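# Wheel the cart and paper through the door to the bay

## Task

Push or pull the utility cart through the self-closing door into the other room and leave it in the yellow bay, with all four wheels fully within the taped area and none touching the tape. The copy paper case must rest in the cart's top tray without overhanging any edge. The door must be closed at the end. Either or both robots may be used, but no robot may tip over or be left leaning.

## Robot and tools

Robots: r1 and r2 are identical Hello Robot Stretch 4 units. Each has an omni-wheel base, a vertical mast carrying a lift, and one telescoping arm ending in a wrist (yaw, pitch, roll) and a two-finger gripper. A robot is about 1.6 m tall; its base rim lies within 0.23 m of the base origin. Each robot reports in its own frames, so only camera images, lidar_m and wrist_depth_mm reveal where the two stand relative to each other.

Frames and signs: the base frame sits on the floor under the base centre, x forward, y left, z up, in metres. hand_pose (a point between the open fingertips) is given in it and may be slightly wrong. The odometry frame is the base frame at scene start; base_odometry counts wheel turns only, so slip looks like travel. Heading is in rad, left positive, -3.142 to 3.142. If turned_by_wheels and turned_by_imu disagree by more than about 0.1 rad over a move, the base likely struck something or slipped. base_tilt is in degrees, forward and right positive, with a fixed error up to about 3.

move: the main tool. Arguments are r1, r2, cameras and blocking. blocking must always be false or the call is refused; it returns in about 0.5 s while robots keep going. Each robot gets its own object (not one shared list). Inside it: "base", "joints", or both, plus optional "speeds", "pace", "contact_limits"; or "end_of_arm" by itself.
- base holds one relative offset from where the base last reported itself (not a pose): {"translate_m": d} straight, forward positive, -2 to 2 m; {"strafe_m": d} sideways, left positive, -2 to 2 m; {"rotate_rad": d} spin in place, counter-clockwise positive, -3.2 to 3.2 rad. Only translate_m and strafe_m may be combined (straight diagonal line, no turning).
- joints holds absolute targets by name: lift_m 0 to 1.2 m; arm_m 0 to 0.55 m extension; wrist_yaw_rad -1.134 to 4.276 (0 forward, left positive, 3.14 folded back); wrist_pitch_rad -1.117 to 4.259 (0 level, 1.57 pointing down); wrist_roll_rad -1.117 to 4.259 (clockwise seen from behind positive); gripper_m -0.038 to 0.141 m fingertip gap (reading off by up to 0.015). Out-of-range joint targets are clipped and flagged; other bad values are refused; unknown keys make the call invalid.
- pace: "slow", "default", "fast" or "max". Base tops 0.1/0.3/0.4/0.6 m/s and 1/2/3/4 rad/s; lift 0.15/0.3/0.4/0.5 m/s; arm 0.1/0.4/0.6/0.7 m/s; wrist 1.82 rad/s always. A raised lift caps base speed (down to 0.3 m/s and 1 rad/s at lift 1.2). speeds sets a per-joint top speed (not gripper_m).
- contact_limits: 0 (gentlest) to 1, default 0.5, for arm_m, lift_m, translate_m, strafe_m, rotate_rad, each placed beside its own command. arm_m needs roughly 15-40 N even at 0; for a light press use 0 and aim 1-3 mm past contact. A base limit persists until the next action naming base. For lifting a load keep lift_m limit at least 0.15 (1 kg) or 0.3 (2 kg).
- {"end_of_arm": "enable_torque"} revives wrist or gripper motors that shut off.
All motions in one action start together. A new move overrides only the joints/base it names; everything else continues. An action is capped near 15 s; a move times out at 14 s.

cameras (in move, wait, stop): a list of r1_head_camera, r1_head_left_camera, r1_head_right_camera, r1_wrist_camera, the same four for r2, or "all"; [] for none. An empty move returns everything, including the scene number.

wait {seconds 0-10}: lets time pass, returning early once any running move ends; wait(0) reports "earlier move". stop: brakes every running motion and re-brakes slack wheels; call again if a "stop:" line says a base still rolls. zoom_image {camera, region [x0,y0,x1,y1]}: enlarges part of that camera's latest image, at most 504x504 px. finished_scene {scene}: ends the current scene irreversibly; the goal must hold without the robots.

Results: per robot state; base_status and joint_status per motion: done, moving, off_target (resting short, maybe still pushing), contact_stop (held back, now slack), time_out (target dropped), limit_stop_at_own_body, limit_stop_at_tilt (lean over 6 degrees: lift, arm, wheels go slack), torque_fault (motor limp). A "move:" line summarises each robot. Robots not named show "not commanded" and appear under "as last shown". on_its_own lists unasked behaviour (slack, holding, abnormal servo_current). lidar_m: 12 distances in 30-degree sectors, first straight ahead, counter-clockwise; "-" means nothing seen or closer than 0.25 m; misses glass, thin legs. wrist_depth_mm: 7x7 grid of depths, 100-2000 mm. motor_effort in percent with peaks in brackets; servo_current in mA. After any unplanned stop or refused call, later move/wait/finished_scene calls in the same reply are skipped.

Gripping: command a gap more than 0.015 below the object's width (about 0.06 below resists tugs); -0.02 or less to close around a bar or handle. Neither reading nor "done" proves a grasp; a servo_current rise does. Open before rotating base or wrist when closed over a thin rim.

Avoid: the two robots pressing on each other (base contact plus a few mm more is a hard press, gripping the other's fingers counts) which fails the task; uneven travel (up to 3 cm per metre) when both carry one load; turning or braking with over 1 kg held and arm_m above 0.2; wrist poses that hit the robot's own body (gripper over base with low lift, tilted-up plus rolled or yawed right, wrist above yaw 3.4); slamming the door, hard hits on fixed objects, letting the paper fall, and any robot tipping. Objects may occasionally be nudged by outside forces.

Each tool is called after "Request:" as name(argument=value, ...), one argument or row to a line, values as JSON.

## Session

Request:
move(
)

Scene clock: 0.00 s.
r1.base_odometry: x=+0.000 y=+0.000 heading=+0.000
r1.turned_by_wheels: +0.000
r1.turned_by_imu: +0.000
r1.base_tilt: forward=-1.6 right=+1.3
r1.lidar_m: 1.92 2.25 3.81 1.93 0.97 0.84 0.83 0.93 0.77 0.76 0.93 1.59
r1.base_status: not commanded
r1.joint_positions: lift_m=+0.127 arm_m=+0.000 wrist_yaw_rad=+3.089 wrist_pitch_rad=+0.002 wrist_roll_rad=+0.000 gripper_m=+0.056
r1.joint_status: not commanded
r1.measured_speeds: all 0
r1.motor_effort: lift_m=+20 arm_m=-4 wheel_0=+0 wheel_1=+1 wheel_2=+1
r1.servo_current: wrist_yaw_rad=39 wrist_pitch_rad=46 wrist_roll_rad=65 gripper_m=39
r1.hand_pose: x=-0.1125 y=+0.1024 z=+0.3046 quat_wxyz=(+0.026, -0.001, +0.000, +1.000) (m; r1's base frame)
r1.wrist_depth_mm: 137 138 - - - - - / 113 139 - - - - - / 117 140 224 - - - - / 137 161 - - - - - / - - - - - - - / - - 191 - 187 - - / 842 759 750 788 788 732 768
r2.base_odometry: x=+0.000 y=+0.000 heading=+0.000
r2.turned_by_wheels: +0.000
r2.turned_by_imu: +0.000
r2.base_tilt: forward=-0.6 right=+0.1
r2.lidar_m: 2.02 1.45 1.40 1.49 2.01 2.22 2.34 3.17 1.60 3.62 2.59 2.46
r2.base_status: not commanded
r2.joint_positions: lift_m=+0.295 arm_m=+0.000 wrist_yaw_rad=+3.133 wrist_pitch_rad=+0.002 wrist_roll_rad=+0.000 gripper_m=+0.056
r2.joint_status: not commanded
r2.measured_speeds: all 0
r2.motor_effort: lift_m=+18 arm_m=-4 wheel_0=+0 wheel_1=-1 wheel_2=+0
r2.servo_current: wrist_yaw_rad=46 wrist_pitch_rad=39 wrist_roll_rad=46 gripper_m=59
r2.hand_pose: x=-0.1167 y=+0.0898 z=+0.4727 quat_wxyz=(+0.004, -0.001, +0.000, +1.000) (m; r2's base frame)
r2.wrist_depth_mm: - 140 - - - - - / - 126 150 - - - - / - 130 185 - - - - / 144 143 272 - - - - / 229 - - - - - - / 226 1576 196 1576 190 1618 1464 / 226 1060 1138 - - 1025 1060
pictures: r1_head_camera, r1_head_left_camera, r1_head_right_camera, r1_wrist_camera, r2_head_camera, r2_head_left_camera, r2_head_right_camera, r2_wrist_camera
Images, in order (width x height): r1_head_camera 420x560, r1_head_left_camera 420x672, r1_head_right_camera 420x672, r1_wrist_camera 616x392, r2_head_camera 420x560, r2_head_left_camera 420x672, r2_head_right_camera 420x672, r2_wrist_camera 616x392.

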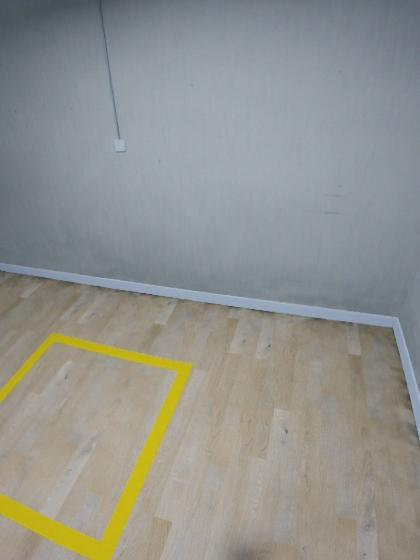

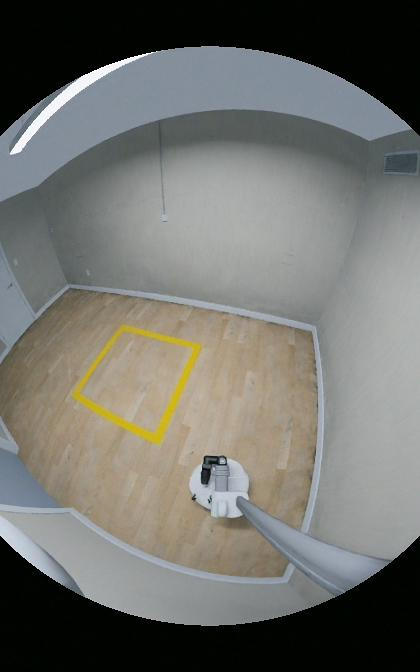

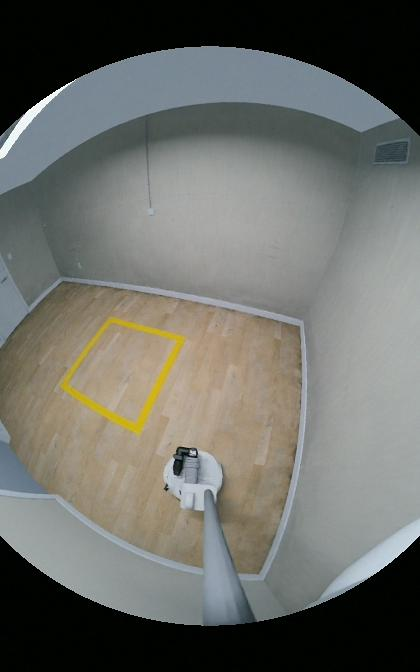

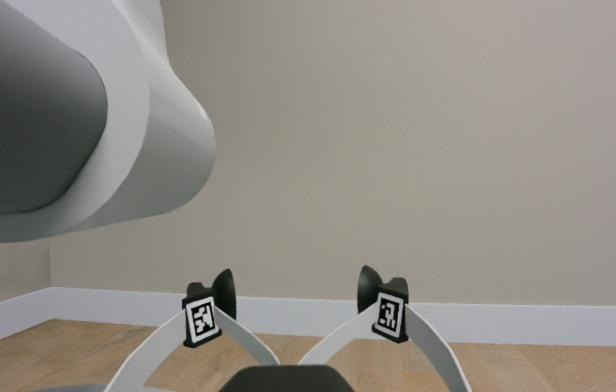

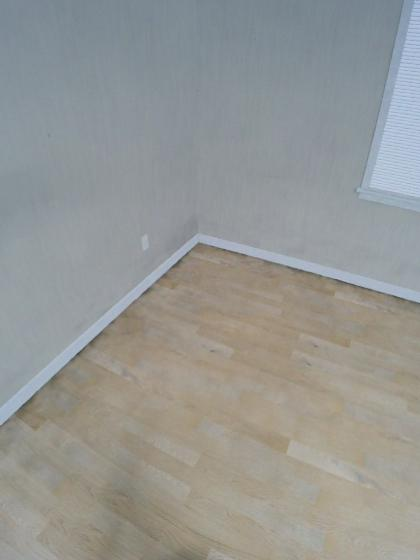

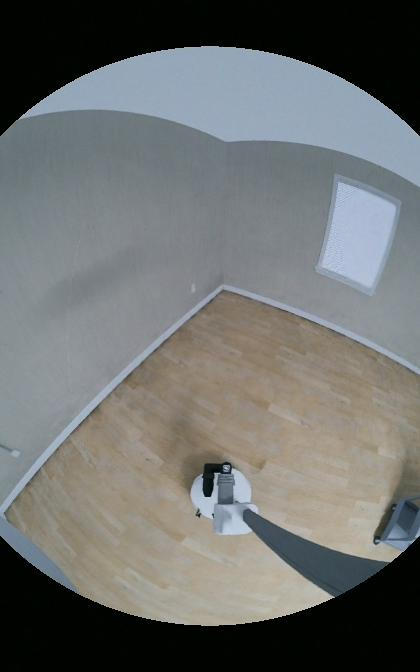

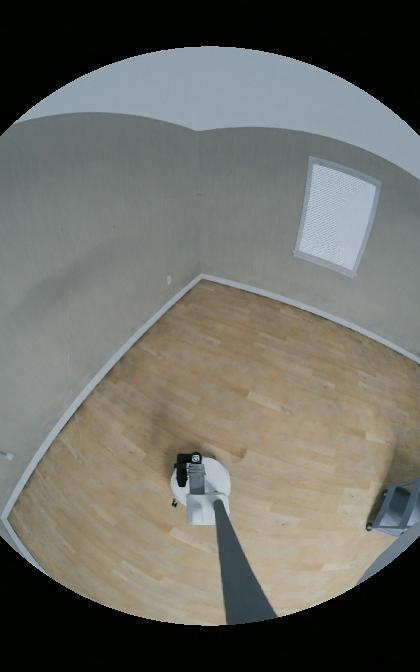

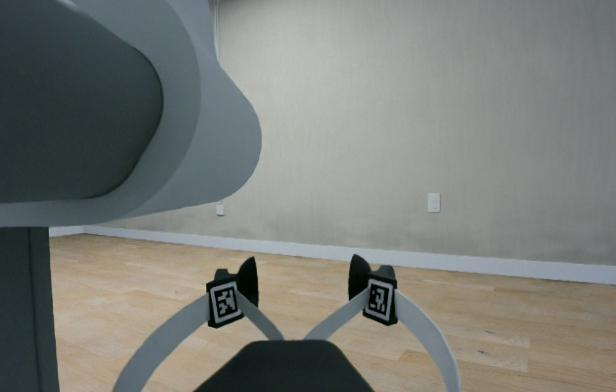

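Request:
move(
  blocking=false,
  r1={"base":{"rotate_rad":1.3},"pace":"fast"},
  r2={"base":{"rotate_rad":-1.6},"pace":"fast"},
)

Request:
wait(
  seconds=1.5,
)

Request:
wait(
  seconds=1,
  cameras=["all"],
)

Scene clock: 3.93 s.
move: r1 moving; r2 moving
r1.base_odometry: x=+0.000 y=+0.000 heading=+0.378
r1.turned_by_wheels: +0.378
r1.turned_by_imu: +0.379
r1.base_tilt: forward=-1.6 right=+1.2
r1.lidar_m: 2.06 3.10 2.42 1.11 0.86 0.81 0.91 0.78 0.78 0.85 1.27 1.93
r1.base_status: rotate_rad moving
r1.joint_positions: lift_m=+0.127 arm_m=+0.000 wrist_yaw_rad=+3.089 wrist_pitch_rad=+0.002 wrist_roll_rad=+0.000 gripper_m=+0.056
r1.joint_status: not commanded
r1.measured_speeds: translate_m=+0.000 strafe_m=+0.000 rotate_rad=+1.458 lift_m=+0.000 arm_m=+0.000 wrist_yaw_rad=+0.000 wrist_pitch_rad=+0.000 wrist_roll_rad=+0.000
r1.motor_effort: lift_m=+20(20) arm_m=-4(4) wheel_0=-9(10) wheel_1=-8(10) wheel_2=-9(9)
r1.servo_current: wrist_yaw_rad=59(59) wrist_pitch_rad=39(46) wrist_roll_rad=46(59) gripper_m=39(39)
r1.hand_pose: x=-0.1125 y=+0.1024 z=+0.3046 quat_wxyz=(+0.026, -0.001, +0.000, +1.000) (m; r1's base frame)
r1.wrist_depth_mm: 136 138 - - - - - / 113 139 - - - - - / 118 140 229 - - - - / 137 161 - - - - - / - - - - - - - / - 991 190 - 187 - - / 778 750 750 798 750 699 -
r2.base_odometry: x=+0.000 y=+0.000 heading=-0.378
r2.turned_by_wheels: -0.378
r2.turned_by_imu: -0.366
r2.base_tilt: forward=-0.7 right=+0.1
r2.lidar_m: 2.47 1.77 1.43 1.38 1.56 2.26 2.24 2.48 3.79 1.63 3.18 2.52
r2.base_status: rotate_rad moving
r2.joint_positions: lift_m=+0.295 arm_m=+0.000 wrist_yaw_rad=+3.133 wrist_pitch_rad=+0.002 wrist_roll_rad=+0.000 gripper_m=+0.056
r2.joint_status: not commanded
r2.measured_speeds: translate_m=+0.000 strafe_m=-0.001 rotate_rad=-1.461 lift_m=+0.000 arm_m=+0.000 wrist_yaw_rad=+0.000 wrist_pitch_rad=+0.000 wrist_roll_rad=+0.000
r2.motor_effort: lift_m=+18(18) arm_m=-4(4) wheel_0=+9(10) wheel_1=+10(12) wheel_2=+11(12)
r2.servo_current: wrist_yaw_rad=33(52) wrist_pitch_rad=39(46) wrist_roll_rad=52(52) gripper_m=39(59)
r2.hand_pose: x=-0.1167 y=+0.0898 z=+0.4727 quat_wxyz=(+0.004, -0.001, +0.000, +1.000) (m; r2's base frame)
r2.wrist_depth_mm: - 141 - - - - - / - 127 150 - - - - / - 130 184 - - - - / 144 143 272 - - - - / 229 - - - - - - / 227 1576 196 1576 190 1661 1464 / 226 1060 1138 - - 1060 1060
pictures: none

Scene clock: 5.03 s.
earlier move: r1 done; r2 moving
r1.base_odometry: x=+0.000 y=+0.000 heading=+1.300
r1.turned_by_wheels: +0.922
r1.turned_by_imu: +0.927
r1.base_tilt: forward=-1.5 right=+1.2
r1.lidar_m: 3.77 1.24 0.89 0.84 0.87 0.81 0.78 0.80 1.07 1.92 2.01 2.67
r1.base_status: done
r1.joint_positions: lift_m=+0.127 arm_m=+0.000 wrist_yaw_rad=+3.089 wrist_pitch_rad=+0.002 wrist_roll_rad=+0.000 gripper_m=+0.056
r1.joint_status: not commanded
r1.measured_speeds: all 0
r1.motor_effort: lift_m=+20(20) arm_m=-4(4) wheel_0=-2(11) wheel_1=+0(10) wheel_2=+0(10)
r1.servo_current: wrist_yaw_rad=59(59) wrist_pitch_rad=46(52) wrist_roll_rad=46(59) gripper_m=39(46)
r1.hand_pose: x=-0.1125 y=+0.1024 z=+0.3046 quat_wxyz=(+0.026, -0.001, +0.000, +1.000) (m; r1's base frame)
r1.wrist_depth_mm: 136 138 - - - - - / 113 139 - - - - - / 117 140 228 - - - - / 137 161 - - - - - / - - - - - - - / - - 190 - 188 - - / 788 707 750 143 798 778 831
r2.base_odometry: x=+0.000 y=+0.000 heading=-1.599
r2.turned_by_wheels: -1.221
r2.turned_by_imu: -1.189
r2.base_tilt: forward=-0.7 right=+0.1
r2.lidar_m: 3.62 2.63 2.49 2.07 1.48 1.39 1.46 2.01 2.22 2.30 3.09 1.64
r2.base_status: rotate_rad moving
r2.joint_positions: lift_m=+0.295 arm_m=+0.000 wrist_yaw_rad=+3.133 wrist_pitch_rad=+0.002 wrist_roll_rad=+0.000 gripper_m=+0.056
r2.joint_status: not commanded
r2.measured_speeds: all 0
r2.motor_effort: lift_m=+18(18) arm_m=-4(4) wheel_0=+2(13) wheel_1=+1(14) wheel_2=+3(12)
r2.servo_current: wrist_yaw_rad=33(59) wrist_pitch_rad=39(46) wrist_roll_rad=46(52) gripper_m=52(59)
r2.hand_pose: x=-0.1167 y=+0.0898 z=+0.4727 quat_wxyz=(+0.004, -0.001, +0.000, +1.000) (m; r2's base frame)
r2.wrist_depth_mm: - 141 - - - - - / - 126 141 - - - - / - 130 185 - - - - / 144 144 226 - - - - / 229 - - - - - - / 228 1576 196 1308 190 - - / 227 1060 1118 - - 1025 1042
wait: 1.10 of 1.5 s (r1 has come to rest)
pictures: none

Scene clock: 5.20 s.
earlier move: r2 done
r1.base_odometry: x=+0.000 y=+0.000 heading=+1.300
r1.turned_by_wheels: +0.000
r1.turned_by_imu: +0.000
r1.base_tilt: forward=-1.6 right=+1.2
r1.lidar_m: 3.79 1.26 0.89 0.83 0.87 0.82 0.77 0.80 1.11 1.92 1.99 2.65
r1.base_status: done
r1.joint_positions: lift_m=+0.127 arm_m=+0.000 wrist_yaw_rad=+3.089 wrist_pitch_rad=+0.002 wrist_roll_rad=+0.000 gripper_m=+0.056
r1.joint_status: not commanded
r1.measured_speeds: all 0
r1.motor_effort: lift_m=+20(20) arm_m=-4(4) wheel_0=-3(11) wheel_1=+0(10) wheel_2=+0(10)
r1.servo_current: wrist_yaw_rad=59(59) wrist_pitch_rad=46(52) wrist_roll_rad=39(65) gripper_m=39(46)
r1.hand_pose: x=-0.1125 y=+0.1024 z=+0.3046 quat_wxyz=(+0.026, -0.001, +0.000, +1.000) (m; r1's base frame)
r1.wrist_depth_mm: 136 139 - - - - - / 113 139 - - - - - / 117 140 227 - - - - / 137 161 - - - - - / - - - - - - - / - - 190 - 188 - - / 778 707 759 143 798 778 809
r2.base_odometry: x=+0.000 y=+0.000 heading=-1.599
r2.turned_by_wheels: +0.000
r2.turned_by_imu: +0.000
r2.base_tilt: forward=-0.7 right=+0.1
r2.lidar_m: 3.64 2.62 2.49 2.05 1.47 1.39 1.47 1.98 2.21 2.30 3.09 1.61
r2.base_status: done
r2.joint_positions: lift_m=+0.295 arm_m=+0.000 wrist_yaw_rad=+3.133 wrist_pitch_rad=+0.002 wrist_roll_rad=+0.000 gripper_m=+0.056
r2.joint_status: not commanded
r2.measured_speeds: all 0
r2.motor_effort: lift_m=+18(18) arm_m=-4(4) wheel_0=+4(13) wheel_1=+1(14) wheel_2=+3(12)
r2.servo_current: wrist_yaw_rad=46(59) wrist_pitch_rad=46(46) wrist_roll_rad=46(52) gripper_m=52(59)
r2.hand_pose: x=-0.1167 y=+0.0898 z=+0.4727 quat_wxyz=(+0.004, -0.001, +0.000, +1.000) (m; r2's base frame)
r2.wrist_depth_mm: - 141 - - - - - / - 127 141 - - - - / - 129 185 - - - - / 144 144 227 - - - - / 231 - - - - - - / 227 1576 196 1336 190 - - / 225 1078 1138 - - 1042 1060
wait: 0.17 of 1 s (r2 has come to rest)
pictures: r1_head_camera, r1_head_left_camera, r1_head_right_camera, r1_wrist_camera, r2_head_camera, r2_head_left_camera, r2_head_right_camera, r2_wrist_camera
Images, in order (width x height): r1_head_camera 420x560, r1_head_left_camera 420x672, r1_head_right_camera 420x672, r1_wrist_camera 616x392, r2_head_camera 420x560, r2_head_left_camera 420x672, r2_head_right_camera 420x672, r2_wrist_camera 616x392.

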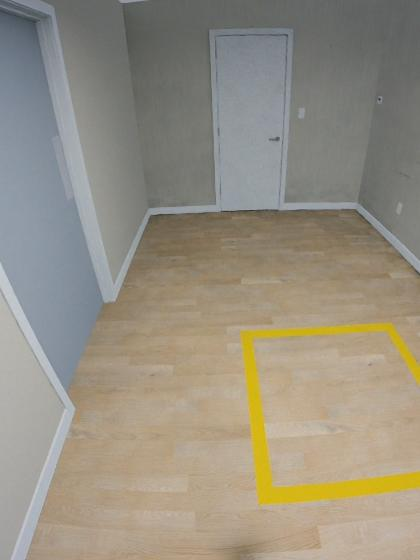

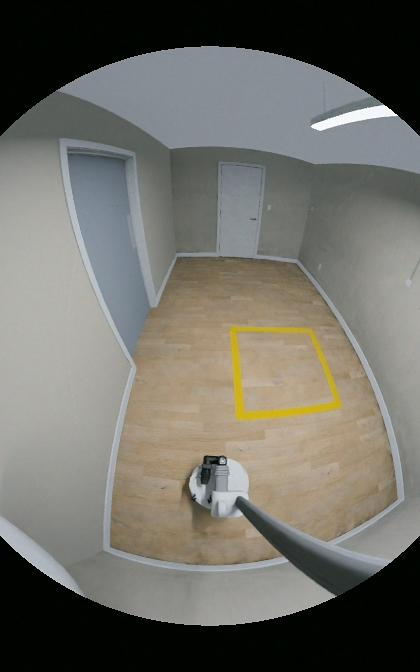

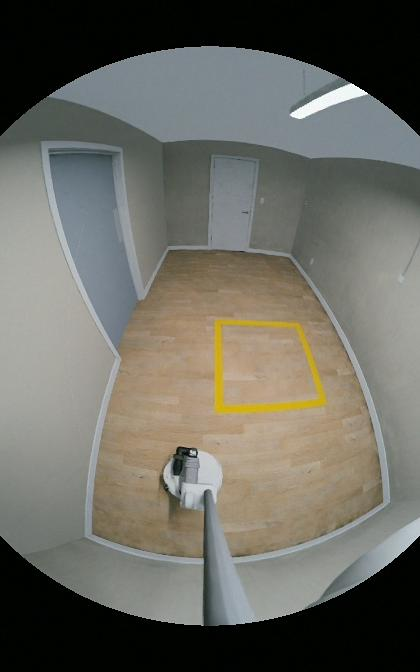

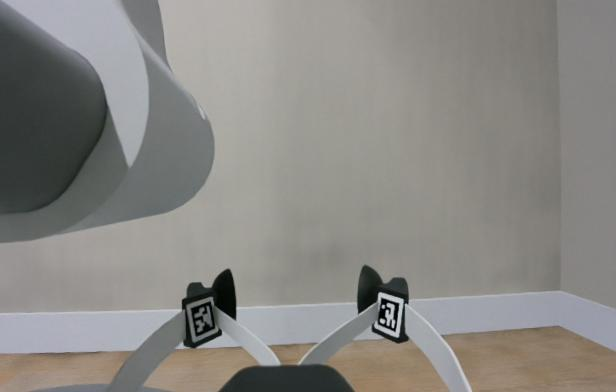

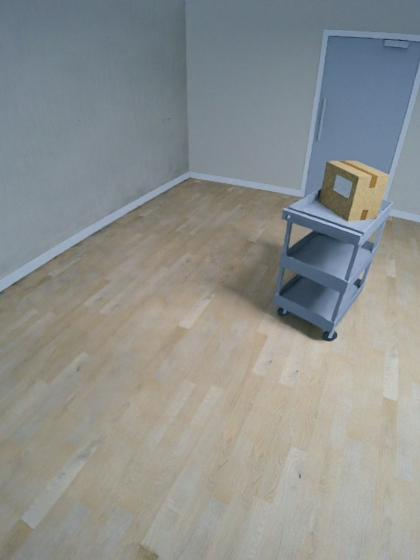

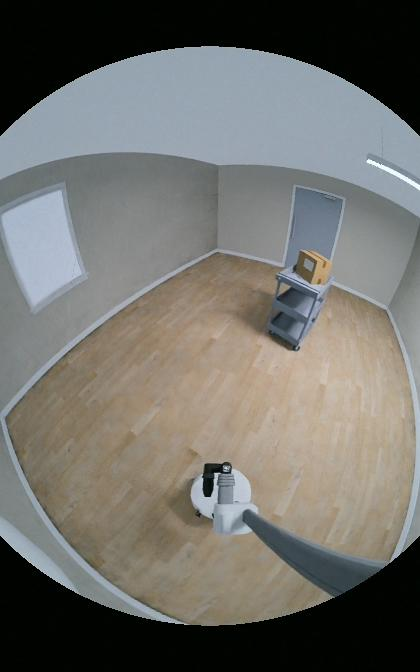

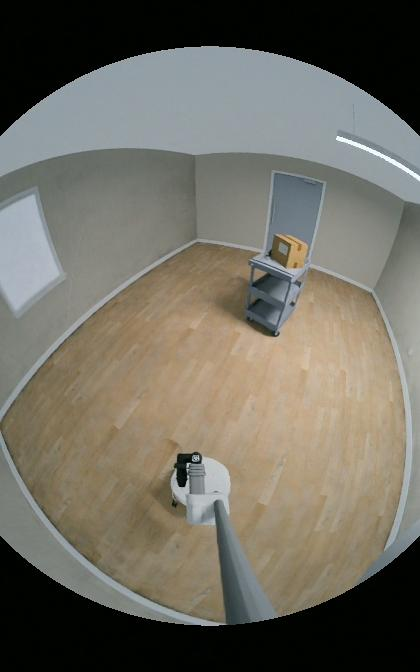

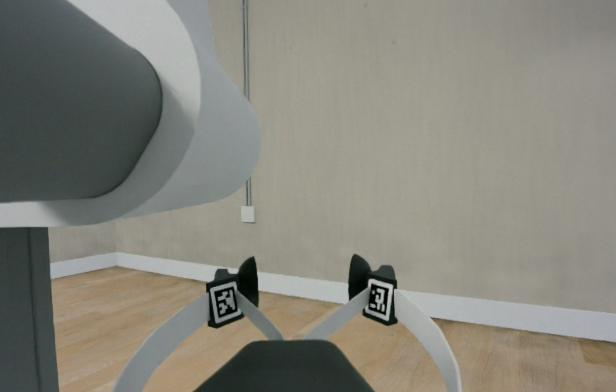

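Request:
zoom_image(
  camera="r2_head_camera",
  region=[220, 20, 420, 350],
)

Request:
zoom_image(
  camera="r1_head_camera",
  region=[0, 0, 300, 500],
)

Request:
move(
  blocking=false,
  r2={"base":{"rotate_rad":-0.35},"joints":{"lift_m":0.95},"pace":"fast"},
)

Request:
wait(
  seconds=3,
)

Request:
wait(
  seconds=3,
  cameras=["r2_head_camera","r2_head_right_camera","r2_head_left_camera"],
)

Request:
zoom_image(
  camera="r2_head_camera",
  region=[60, 0, 360, 380],
)

Scaled by 1.527 from the camera's 420x560 image, which has a finer 1200x1600 frame.

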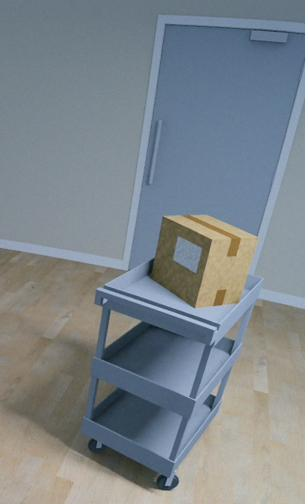

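Scaled by 1.008 from the camera's 420x560 image, which has a finer 600x800 frame.

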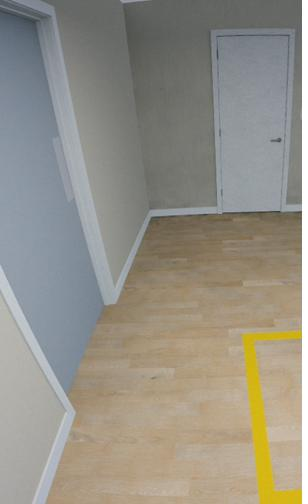

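Scene clock: 30.37 s.
move: r2 moving
r1: as last shown
r1.base_tilt: forward=-1.6 right=+1.3
r1.lidar_m: 3.80 1.26 0.90 0.83 0.87 0.83 0.76 0.81 1.10 1.92 1.99 2.69
r1.motor_effort: lift_m=+20(20) arm_m=-4(4) wheel_0=-3(3) wheel_1=+0(0) wheel_2=+0(0)
r1.servo_current: wrist_yaw_rad=46(59) wrist_pitch_rad=46(46) wrist_roll_rad=26(65) gripper_m=39(46)
r1.wrist_depth_mm: 136 138 - - - - - / 113 139 - - - - - / 117 140 227 - - - - / 137 160 - - - - - / - - - - - - - / - - 190 - 187 - - / 788 715 750 143 798 768 809
r2.base_odometry: x=+0.000 y=+0.000 heading=-1.900
r2.turned_by_wheels: -0.301
r2.turned_by_imu: -0.292
r2.base_tilt: forward=-0.7 right=+0.1
r2.lidar_m: 1.61 3.05 2.50 2.48 1.73 1.41 1.41 1.57 2.25 2.23 2.52 1.81
r2.base_status: rotate_rad moving
r2.joint_positions: lift_m=+0.358 arm_m=+0.000 wrist_yaw_rad=+3.133 wrist_pitch_rad=+0.002 wrist_roll_rad=+0.000 gripper_m=+0.056
r2.joint_status: lift_m moving
r2.measured_speeds: translate_m=+0.001 strafe_m=+0.001 rotate_rad=-0.584 lift_m=+0.243 arm_m=+0.000 wrist_yaw_rad=+0.000 wrist_pitch_rad=+0.000 wrist_roll_rad=+0.000
r2.motor_effort: lift_m=+21(24) arm_m=-4(4) wheel_0=-1(13) wheel_1=+3(12) wheel_2=+5(12)
r2.servo_current: wrist_yaw_rad=46(59) wrist_pitch_rad=33(46) wrist_roll_rad=52(59) gripper_m=52(52)
r2.hand_pose: x=-0.1167 y=+0.0898 z=+0.5357 quat_wxyz=(+0.004, -0.001, +0.000, +1.000) (m; r2's base frame)
r2.wrist_depth_mm: - 141 - - - - - / - 127 141 - - - - / - 129 185 - - - - / 144 144 208 - - - - / 220 - - - - - - / 220 1576 191 171 190 - - / 226 1160 1255 - - 1138 1182
pictures: none

Scene clock: 32.60 s.
earlier move: r2 done
r1.base_odometry: x=+0.000 y=+0.000 heading=+1.300
r1.turned_by_wheels: +0.000
r1.turned_by_imu: +0.000
r1.base_tilt: forward=-1.6 right=+1.2
r1.lidar_m: 3.80 1.25 0.89 0.84 0.89 0.83 0.77 0.78 1.11 1.91 1.99 2.66
r1.base_status: not commanded
r1.joint_positions: lift_m=+0.127 arm_m=+0.000 wrist_yaw_rad=+3.089 wrist_pitch_rad=+0.002 wrist_roll_rad=+0.000 gripper_m=+0.056
r1.joint_status: not commanded
r1.measured_speeds: all 0
r1.motor_effort: lift_m=+20(20) arm_m=-4(4) wheel_0=-3(3) wheel_1=+0(1) wheel_2=+0(0)
r1.servo_current: wrist_yaw_rad=52(72) wrist_pitch_rad=46(52) wrist_roll_rad=59(65) gripper_m=39(52)
r1.hand_pose: x=-0.1125 y=+0.1024 z=+0.3046 quat_wxyz=(+0.026, -0.001, +0.000, +1.000) (m; r1's base frame)
r1.wrist_depth_mm: 136 139 - - - - - / 113 139 - - - - - / 118 139 228 - - - - / 137 161 - - - - - / - - - - - - - / - - 190 - 187 - - / 798 707 750 143 798 768 820
r2.base_odometry: x=+0.000 y=+0.000 heading=-1.949
r2.turned_by_wheels: -0.048
r2.turned_by_imu: -0.047
r2.base_tilt: forward=-0.7 right=+0.1
r2.lidar_m: 1.62 3.14 2.50 2.50 1.76 1.43 1.41 1.59 2.22 2.22 2.45 2.24
r2.base_status: done
r2.joint_positions: lift_m=+0.950 arm_m=+0.000 wrist_yaw_rad=+3.133 wrist_pitch_rad=+0.002 wrist_roll_rad=+0.000 gripper_m=+0.056
r2.joint_status: all done
r2.measured_speeds: all 0
r2.motor_effort: lift_m=+21(27) arm_m=-4(4) wheel_0=+3(13) wheel_1=+1(12) wheel_2=+2(12)
r2.servo_current: wrist_yaw_rad=46(65) wrist_pitch_rad=39(46) wrist_roll_rad=59(59) gripper_m=39(52)
r2.hand_pose: x=-0.1167 y=+0.0898 z=+1.1275 quat_wxyz=(+0.004, -0.001, +0.000, +1.000) (m; r2's base frame)
r2.wrist_depth_mm: - 141 - - - - - / - 126 142 - - - - / - 130 183 - - - - / 144 143 216 - - - - / 220 - - - - - - / 220 - 189 - 188 - - / 225 - - - - - -
wait: 2.23 of 3 s (r2 has come to rest)
pictures: none

Scene clock: 35.60 s.
r1.base_odometry: x=+0.000 y=+0.000 heading=+1.300
r1.turned_by_wheels: +0.000
r1.turned_by_imu: +0.000
r1.base_tilt: forward=-1.6 right=+1.3
r1.lidar_m: 3.83 1.25 0.89 0.81 0.87 0.82 0.77 0.81 1.09 1.92 2.00 2.68
r1.base_status: not commanded
r1.joint_positions: lift_m=+0.127 arm_m=+0.000 wrist_yaw_rad=+3.089 wrist_pitch_rad=+0.002 wrist_roll_rad=+0.000 gripper_m=+0.056
r1.joint_status: not commanded
r1.measured_speeds: all 0
r1.motor_effort: lift_m=+20(20) arm_m=-4(4) wheel_0=-3(3) wheel_1=+0(1) wheel_2=+0(0)
r1.servo_current: wrist_yaw_rad=33(72) wrist_pitch_rad=39(52) wrist_roll_rad=46(65) gripper_m=33(52)
r1.hand_pose: x=-0.1125 y=+0.1024 z=+0.3046 quat_wxyz=(+0.026, -0.001, +0.000, +1.000) (m; r1's base frame)
r1.wrist_depth_mm: 137 139 - - - - - / 113 139 - - - - - / 118 139 228 - - - - / 137 161 - - - - - / - - - - - - - / - - 190 - 188 - - / 788 707 759 143 798 768 809
r2.base_odometry: x=+0.000 y=+0.000 heading=-1.949
r2.turned_by_wheels: +0.000
r2.turned_by_imu: +0.000
r2.base_tilt: forward=-0.7 right=+0.0
r2.lidar_m: 1.63 3.14 2.51 2.51 1.77 1.40 1.40 1.57 2.26 2.21 2.46 2.28
r2.base_status: done
r2.joint_positions: lift_m=+0.950 arm_m=+0.000 wrist_yaw_rad=+3.133 wrist_pitch_rad=+0.002 wrist_roll_rad=+0.000 gripper_m=+0.056
r2.joint_status: all done
r2.measured_speeds: all 0
r2.motor_effort: lift_m=+21(27) arm_m=-4(4) wheel_0=+3(13) wheel_1=+1(12) wheel_2=+2(12)
r2.servo_current: wrist_yaw_rad=46(65) wrist_pitch_rad=39(46) wrist_roll_rad=52(59) gripper_m=46(52)
r2.hand_pose: x=-0.1167 y=+0.0898 z=+1.1275 quat_wxyz=(+0.004, -0.001, +0.000, +1.000) (m; r2's base frame)
r2.wrist_depth_mm: - 141 - - - - - / - 126 141 - - - - / - 130 184 - - - - / 144 143 216 - - - - / 220 - - - - - - / 219 - 190 - 188 - - / 224 - - - - - -
wait: 3.00 s; at rest by 0.27 s
pictures: r2_head_camera, r2_head_left_camera, r2_head_right_camera
Images, in order (width x height): r2_head_camera 420x560, r2_head_left_camera 420x672, r2_head_right_camera 420x672.

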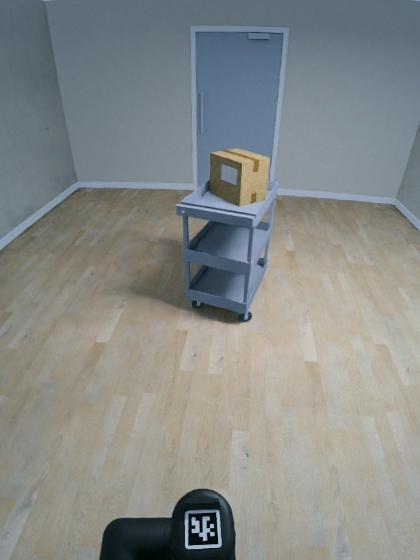

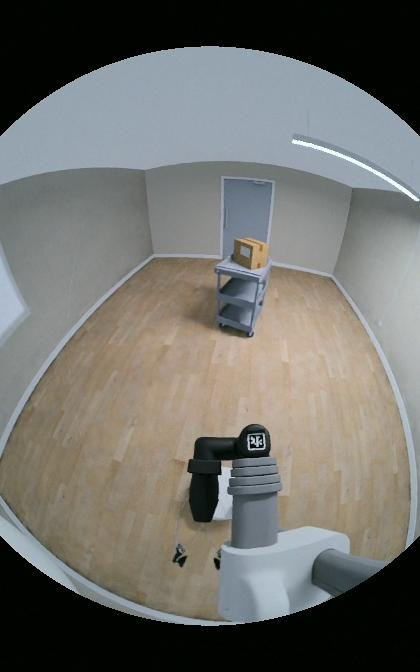

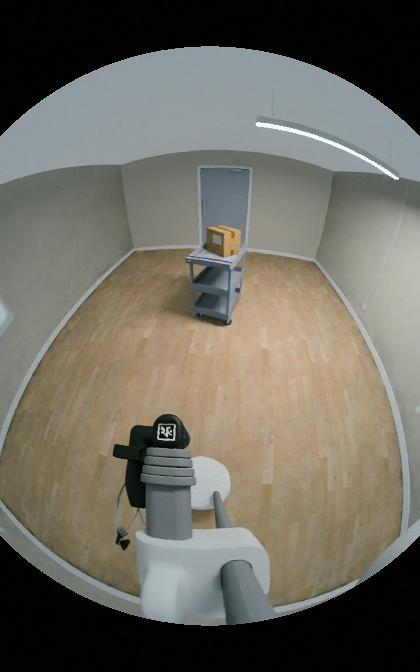

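Scaled by 1.326 from the camera's 420x560 image, which has a finer 1200x1600 frame.

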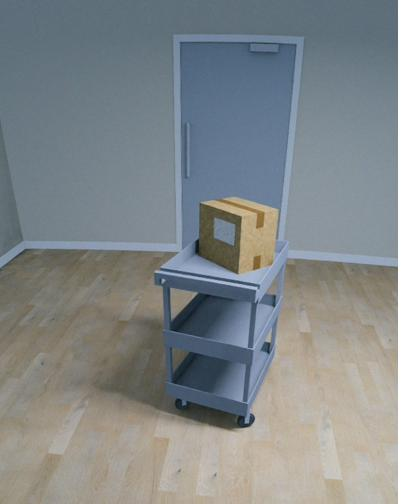

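Request:
move(
  blocking=false,
  r1={"base":{"translate_m":1.65},"joints":{"lift_m":0.7,"wrist_yaw_rad":0},"pace":"fast"},
  r2={"base":{"translate_m":0.75,"strafe_m":0.25},"joints":{"wrist_yaw_rad":0},"pace":"fast"},
)

Request:
wait(
  seconds=5,
)

Request:
wait(
  seconds=5,
)

Request:
move(
  blocking=false,
  r2={"base":{"rotate_rad":-0.35}},
)

Request:
wait(
  seconds=3,
)

Request:
wait(
  seconds=0.4,
  cameras=["r1_head_camera","r1_head_left_camera","r2_head_camera","r2_wrist_camera"],
)

Scene clock: 82.93 s.
move: r1 moving; r2 moving
r1.base_odometry: x=+0.013 y=+0.048 heading=+1.300
r1.turned_by_wheels: +0.000
r1.turned_by_imu: +0.000
r1.base_tilt: forward=-1.6 right=+1.2
r1.lidar_m: 3.81 1.27 0.90 0.84 0.87 0.87 0.82 0.85 1.18 1.92 2.00 2.67
r1.base_status: translate_m moving
r1.joint_positions: lift_m=+0.190 arm_m=+0.000 wrist_yaw_rad=+2.450 wrist_pitch_rad=+0.002 wrist_roll_rad=+0.000 gripper_m=+0.056
r1.joint_status: lift_m moving; wrist_yaw_rad moving
r1.measured_speeds: translate_m=+0.194 strafe_m=+0.000 rotate_rad=-0.006 lift_m=+0.243 arm_m=+0.000 wrist_yaw_rad=-1.819 wrist_pitch_rad=+0.000 wrist_roll_rad=+0.000
r1.motor_effort: lift_m=+26(28) arm_m=-3(4) wheel_0=+7(9) wheel_1=+6(8) wheel_2=-11(12)
r1.servo_current: wrist_yaw_rad=98(143) wrist_pitch_rad=46(46) wrist_roll_rad=52(59) gripper_m=33(52)
r1.hand_pose: x=+0.0045 y=+0.2512 z=+0.3674 quat_wxyz=(+0.339, -0.001, +0.000, +0.941) (m; r1's base frame)
r1.wrist_depth_mm: - - - - - - - / - - - - - - - / - - - - - - - / - - - - - - - / - - - - - - - / - - 190 - 187 - - / - 163 878 931 798 - -
r2.base_odometry: x=-0.002 y=-0.041 heading=-1.949
r2.turned_by_wheels: +0.000
r2.turned_by_imu: +0.001
r2.base_tilt: forward=-0.7 right=+0.1
r2.lidar_m: 1.53 3.11 2.49 2.45 1.79 1.46 1.45 1.60 2.28 2.24 2.48 2.13
r2.base_status: translate_m moving; strafe_m moving
r2.joint_positions: lift_m=+0.950 arm_m=+0.000 wrist_yaw_rad=+2.523 wrist_pitch_rad=+0.002 wrist_roll_rad=+0.000 gripper_m=+0.056
r2.joint_status: wrist_yaw_rad moving
r2.measured_speeds: translate_m=+0.150 strafe_m=+0.050 rotate_rad=-0.002 lift_m=+0.000 arm_m=+0.000 wrist_yaw_rad=-1.729 wrist_pitch_rad=+0.000 wrist_roll_rad=+0.000
r2.motor_effort: lift_m=+21(21) arm_m=-4(4) wheel_0=+7(9) wheel_1=+11(11) wheel_2=-14(14)
r2.servo_current: wrist_yaw_rad=137(137) wrist_pitch_rad=39(46) wrist_roll_rad=46(59) gripper_m=52(52)
r2.hand_pose: x=-0.0132 y=+0.2385 z=+1.1275 quat_wxyz=(+0.305, -0.001, +0.000, +0.952) (m; r2's base frame)
r2.wrist_depth_mm: - - - - - - - / - - - - - - - / - - - - - - - / - - - - - - - / - - - - - - - / - - 189 - 189 - - / - - - - - - -
pictures: none

Scene clock: 85.97 s.
earlier move: r1 moving; r2 done
r1.base_odometry: x=+0.325 y=+1.170 heading=+1.300
r1.turned_by_wheels: +0.000
r1.turned_by_imu: +0.001
r1.base_tilt: forward=-1.5 right=+1.3
r1.lidar_m: 2.70 1.31 1.02 0.88 0.91 1.24 1.98 2.09 2.02 1.88 1.96 2.62
r1.base_status: translate_m moving
r1.joint_positions: lift_m=+0.700 arm_m=+0.000 wrist_yaw_rad=+0.003 wrist_pitch_rad=+0.002 wrist_roll_rad=+0.000 gripper_m=+0.056
r1.joint_status: all done
r1.measured_speeds: translate_m=+0.400 strafe_m=+0.000 rotate_rad=+0.000 lift_m=+0.000 arm_m=+0.000 wrist_yaw_rad=+0.000 wrist_pitch_rad=+0.000 wrist_roll_rad=+0.000
r1.motor_effort: lift_m=+24(29) arm_m=-3(4) wheel_0=+5(9) wheel_1=+4(8) wheel_2=-5(13)
r1.servo_current: wrist_yaw_rad=72(143) wrist_pitch_rad=39(52) wrist_roll_rad=46(65) gripper_m=39(52)
r1.hand_pose: x=+0.4595 y=-0.0866 z=+0.8771 quat_wxyz=(+1.000, +0.000, +0.001, +0.001) (m; r1's base frame)
r1.wrist_depth_mm: - - - - - - - / - - - - - - - / - - - - - - - / - - - - - - - / - - - - - - - / - - 194 - 187 - - / - 1921 1921 153 - 1921 -
r2.base_odometry: x=-0.044 y=-0.789 heading=-1.949
r2.turned_by_wheels: +0.000
r2.turned_by_imu: +0.001
r2.base_tilt: forward=-0.7 right=+0.1
r2.lidar_m: 1.00 2.69 2.18 2.13 2.39 2.14 2.09 2.35 2.61 2.58 2.89 0.98
r2.base_status: done
r2.joint_positions: lift_m=+0.950 arm_m=+0.000 wrist_yaw_rad=+0.003 wrist_pitch_rad=+0.002 wrist_roll_rad=+0.000 gripper_m=+0.056
r2.joint_status: all done
r2.measured_speeds: all 0
r2.motor_effort: lift_m=+21(21) arm_m=-4(4) wheel_0=+3(9) wheel_1=+2(12) wheel_2=-3(15)
r2.servo_current: wrist_yaw_rad=46(137) wrist_pitch_rad=39(46) wrist_roll_rad=52(65) gripper_m=46(59)
r2.hand_pose: x=+0.4596 y=-0.0866 z=+1.1275 quat_wxyz=(+1.000, +0.000, +0.001, +0.001) (m; r2's base frame)
r2.wrist_depth_mm: - - - - - - - / - - - - - - - / - - - - - - - / - - - - - - - / - - - - 1160 960 - / - - 196 - 190 931 - / - - - - - - -
wait: 3.03 of 5 s (r2 has come to rest)
pictures: none

Scene clock: 87.87 s.
earlier move: r1 done
r1.base_odometry: x=+0.441 y=+1.590 heading=+1.300
r1.turned_by_wheels: +0.000
r1.turned_by_imu: +0.000
r1.base_tilt: forward=-1.6 right=+1.3
r1.lidar_m: 2.25 1.35 0.98 0.96 1.00 1.26 2.43 2.53 2.02 1.89 1.94 2.37
r1.base_status: done
r1.joint_positions: lift_m=+0.700 arm_m=+0.000 wrist_yaw_rad=+0.003 wrist_pitch_rad=+0.002 wrist_roll_rad=+0.000 gripper_m=+0.056
r1.joint_status: all done
r1.measured_speeds: all 0
r1.motor_effort: lift_m=+24(29) arm_m=-3(4) wheel_0=+1(9) wheel_1=+1(8) wheel_2=+1(13)
r1.servo_current: wrist_yaw_rad=52(143) wrist_pitch_rad=39(52) wrist_roll_rad=46(72) gripper_m=46(52)
r1.hand_pose: x=+0.4595 y=-0.0866 z=+0.8771 quat_wxyz=(+1.000, +0.000, +0.001, +0.001) (m; r1's base frame)
r1.wrist_depth_mm: - - - - - - - / - - - - - - - / - - - - - - - / - - - - - - - / - - - - - - - / - - 193 - 187 - - / - 1808 1983 153 - 1863 -
r2.base_odometry: x=-0.044 y=-0.789 heading=-1.949
r2.turned_by_wheels: +0.000
r2.turned_by_imu: +0.000
r2.base_tilt: forward=-0.7 right=+0.0
r2.lidar_m: 1.01 2.68 2.18 2.13 2.40 2.15 2.11 2.36 2.64 2.59 2.89 0.98
r2.base_status: done
r2.joint_positions: lift_m=+0.950 arm_m=+0.000 wrist_yaw_rad=+0.003 wrist_pitch_rad=+0.002 wrist_roll_rad=+0.000 gripper_m=+0.056
r2.joint_status: all done
r2.measured_speeds: all 0
r2.motor_effort: lift_m=+21(21) arm_m=-4(4) wheel_0=+4(9) wheel_1=+2(12) wheel_2=-3(15)
r2.servo_current: wrist_yaw_rad=52(137) wrist_pitch_rad=33(46) wrist_roll_rad=52(65) gripper_m=46(59)
r2.hand_pose: x=+0.4596 y=-0.0866 z=+1.1275 quat_wxyz=(+1.000, +0.000, +0.001, +0.001) (m; r2's base frame)
r2.wrist_depth_mm: - - - - - - - / - - - - - - - / - - - - - - - / - - - - - - - / - - - - 1160 946 - / - - 196 - 189 946 - / - - - - - - -
wait: 1.90 of 5 s (r1 has come to rest)
pictures: none

Scene clock: 88.37 s.
move: r2 moving
r1: as last shown
r1.lidar_m: 2.25 1.33 0.99 0.95 0.98 1.21 2.42 2.53 2.01 1.87 1.94 2.34
r1.motor_effort: lift_m=+24(24) arm_m=-3(4) wheel_0=+1(1) wheel_1=+1(1) wheel_2=+1(1)
r1.servo_current: wrist_yaw_rad=52(59) wrist_pitch_rad=46(46) wrist_roll_rad=39(59) gripper_m=52(52)
r1.wrist_depth_mm: - - - - - - - / - - - - - - - / - - - - - - - / - - - - - - - / - - - - - - - / - - 194 - 188 - - / - 1863 1921 153 - 1863 -
r2.base_odometry: x=-0.044 y=-0.789 heading=-2.164
r2.turned_by_wheels: -0.215
r2.turned_by_imu: -0.209
r2.base_tilt: forward=-0.7 right=+0.0
r2.lidar_m: 0.96 3.24 2.30 2.12 2.21 2.21 2.10 2.16 2.73 2.60 2.66 0.99
r2.base_status: rotate_rad moving
r2.joint_positions: lift_m=+0.950 arm_m=+0.000 wrist_yaw_rad=+0.003 wrist_pitch_rad=+0.002 wrist_roll_rad=+0.000 gripper_m=+0.056
r2.joint_status: not commanded
r2.measured_speeds: translate_m=+0.001 strafe_m=+0.001 rotate_rad=-0.734 lift_m=+0.000 arm_m=+0.000 wrist_yaw_rad=+0.000 wrist_pitch_rad=+0.000 wrist_roll_rad=+0.000
r2.motor_effort: lift_m=+21(21) arm_m=-4(4) wheel_0=+8(10) wheel_1=+7(9) wheel_2=+6(11)
r2.servo_current: wrist_yaw_rad=46(59) wrist_pitch_rad=39(46) wrist_roll_rad=46(59) gripper_m=46(59)
r2.hand_pose: x=+0.4596 y=-0.0866 z=+1.1275 quat_wxyz=(+1.000, +0.000, +0.001, +0.001) (m; r2's base frame)
r2.wrist_depth_mm: - - - - - - - / - - - - - - - / - - - - - - - / - - - - - - - / - - - - 1042 - - / - - 196 1118 188 - - / - - - - - - -
pictures: none

Scene clock: 89.07 s.
earlier move: r2 done
r1.base_odometry: x=+0.441 y=+1.590 heading=+1.300
r1.turned_by_wheels: +0.000
r1.turned_by_imu: +0.000
r1.base_tilt: forward=-1.6 right=+1.2
r1.lidar_m: 2.27 1.32 1.00 0.95 1.01 1.24 2.42 2.52 2.01 1.86 1.93 2.35
r1.base_status: not commanded
r1.joint_positions: lift_m=+0.700 arm_m=+0.000 wrist_yaw_rad=+0.003 wrist_pitch_rad=+0.002 wrist_roll_rad=+0.000 gripper_m=+0.056
r1.joint_status: not commanded
r1.measured_speeds: all 0
r1.motor_effort: lift_m=+24(24) arm_m=-4(4) wheel_0=+1(2) wheel_1=+1(2) wheel_2=+1(1)
r1.servo_current: wrist_yaw_rad=52(65) wrist_pitch_rad=46(46) wrist_roll_rad=39(72) gripper_m=39(52)
r1.hand_pose: x=+0.4595 y=-0.0866 z=+0.8771 quat_wxyz=(+1.000, +0.000, +0.001, +0.001) (m; r1's base frame)
r1.wrist_depth_mm: - - - - - - - / - - - - - - - / - - - - - - - / - - - - - - - / - - - - - - - / - - 193 - 187 - - / - 1756 1921 153 - 1863 -
r2.base_odometry: x=-0.044 y=-0.789 heading=-2.298
r2.turned_by_wheels: -0.134
r2.turned_by_imu: -0.130
r2.base_tilt: forward=-0.7 right=+0.1
r2.lidar_m: 0.97 3.74 2.40 2.11 2.14 2.40 2.07 2.12 2.57 2.57 2.60 3.18
r2.base_status: done
r2.joint_positions: lift_m=+0.950 arm_m=+0.000 wrist_yaw_rad=+0.003 wrist_pitch_rad=+0.002 wrist_roll_rad=+0.000 gripper_m=+0.056
r2.joint_status: not commanded
r2.measured_speeds: all 0
r2.motor_effort: lift_m=+21(21) arm_m=-4(4) wheel_0=+2(10) wheel_1=+2(9) wheel_2=+5(11)
r2.servo_current: wrist_yaw_rad=46(59) wrist_pitch_rad=39(46) wrist_roll_rad=46(59) gripper_m=46(59)
r2.hand_pose: x=+0.4596 y=-0.0866 z=+1.1275 quat_wxyz=(+1.000, +0.000, +0.001, +0.001) (m; r2's base frame)
r2.wrist_depth_mm: - - - - - - - / - - - - - - - / - - - - - - - / - - - - - - - / - - - 1118 - - - / - - 195 1060 189 - - / - - - - - - -
wait: 0.70 of 3 s (r2 has come to rest)
pictures: none

Scene clock: 89.47 s.
r1.base_odometry: x=+0.441 y=+1.590 heading=+1.300
r1.turned_by_wheels: +0.000
r1.turned_by_imu: +0.000
r1.base_tilt: forward=-1.6 right=+1.3
r1.lidar_m: 2.28 1.33 1.01 0.96 0.99 1.27 2.42 2.53 2.01 1.88 1.95 2.35
r1.base_status: not commanded
r1.joint_positions: lift_m=+0.700 arm_m=+0.000 wrist_yaw_rad=+0.003 wrist_pitch_rad=+0.002 wrist_roll_rad=+0.000 gripper_m=+0.056
r1.joint_status: not commanded
r1.measured_speeds: all 0
r1.motor_effort: lift_m=+24(24) arm_m=-4(4) wheel_0=+1(2) wheel_1=+1(2) wheel_2=+1(1)
r1.servo_current: wrist_yaw_rad=46(65) wrist_pitch_rad=52(46) wrist_roll_rad=46(72) gripper_m=46(52)
r1.hand_pose: x=+0.4595 y=-0.0866 z=+0.8771 quat_wxyz=(+1.000, +0.000, +0.001, +0.001) (m; r1's base frame)
r1.wrist_depth_mm: - - - - - - - / - - - - - - - / - - - - - - - / - - - - - - - / - - - - - - - / - - 193 - 187 - - / - 1808 1921 153 - 1863 -
r2.base_odometry: x=-0.044 y=-0.789 heading=-2.298
r2.turned_by_wheels: +0.000
r2.turned_by_imu: +0.000
r2.base_tilt: forward=-0.7 right=+0.1
r2.lidar_m: 0.96 3.70 2.43 2.14 2.15 2.33 2.09 2.11 2.59 2.60 2.60 3.15
r2.base_status: done
r2.joint_positions: lift_m=+0.950 arm_m=+0.000 wrist_yaw_rad=+0.003 wrist_pitch_rad=+0.002 wrist_roll_rad=+0.000 gripper_m=+0.056
r2.joint_status: not commanded
r2.measured_speeds: all 0
r2.motor_effort: lift_m=+21(21) arm_m=-4(4) wheel_0=+3(10) wheel_1=+3(9) wheel_2=+5(11)
r2.servo_current: wrist_yaw_rad=52(59) wrist_pitch_rad=39(46) wrist_roll_rad=52(59) gripper_m=52(59)
r2.hand_pose: x=+0.4596 y=-0.0866 z=+1.1275 quat_wxyz=(+1.000, +0.000, +0.001, +0.001) (m; r2's base frame)
r2.wrist_depth_mm: - - - - - - - / - - - - - - - / - - - - - - - / - - - - - - - / - - - 1078 - - - / - - 195 1042 189 - - / - - - - - - -
wait: 0.40 s; at rest by 0.27 s
pictures: r1_head_camera, r1_head_left_camera, r2_head_camera, r2_wrist_camera
Images, in order (width x height): r1_head_camera 420x560, r1_head_left_camera 420x672, r2_head_camera 420x560, r2_wrist_camera 616x392.

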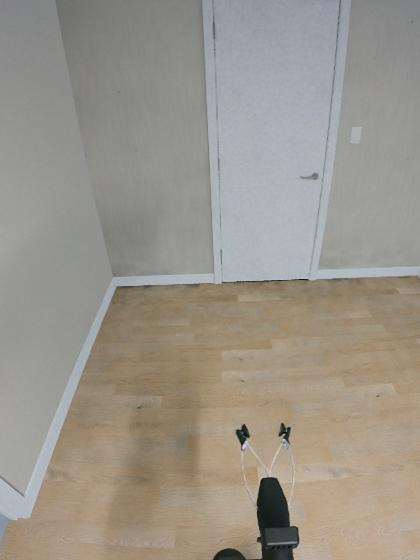

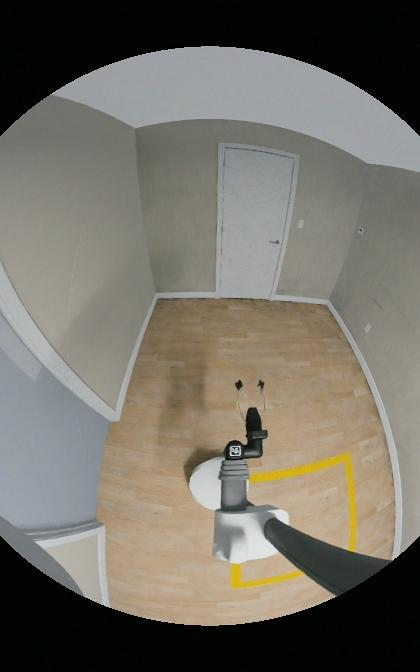

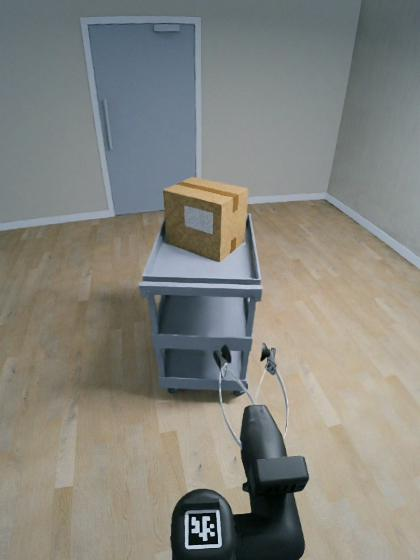

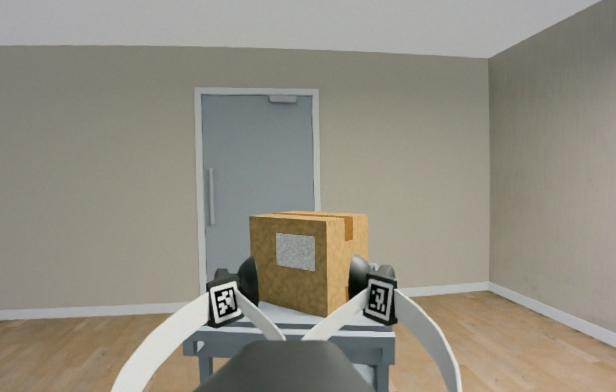

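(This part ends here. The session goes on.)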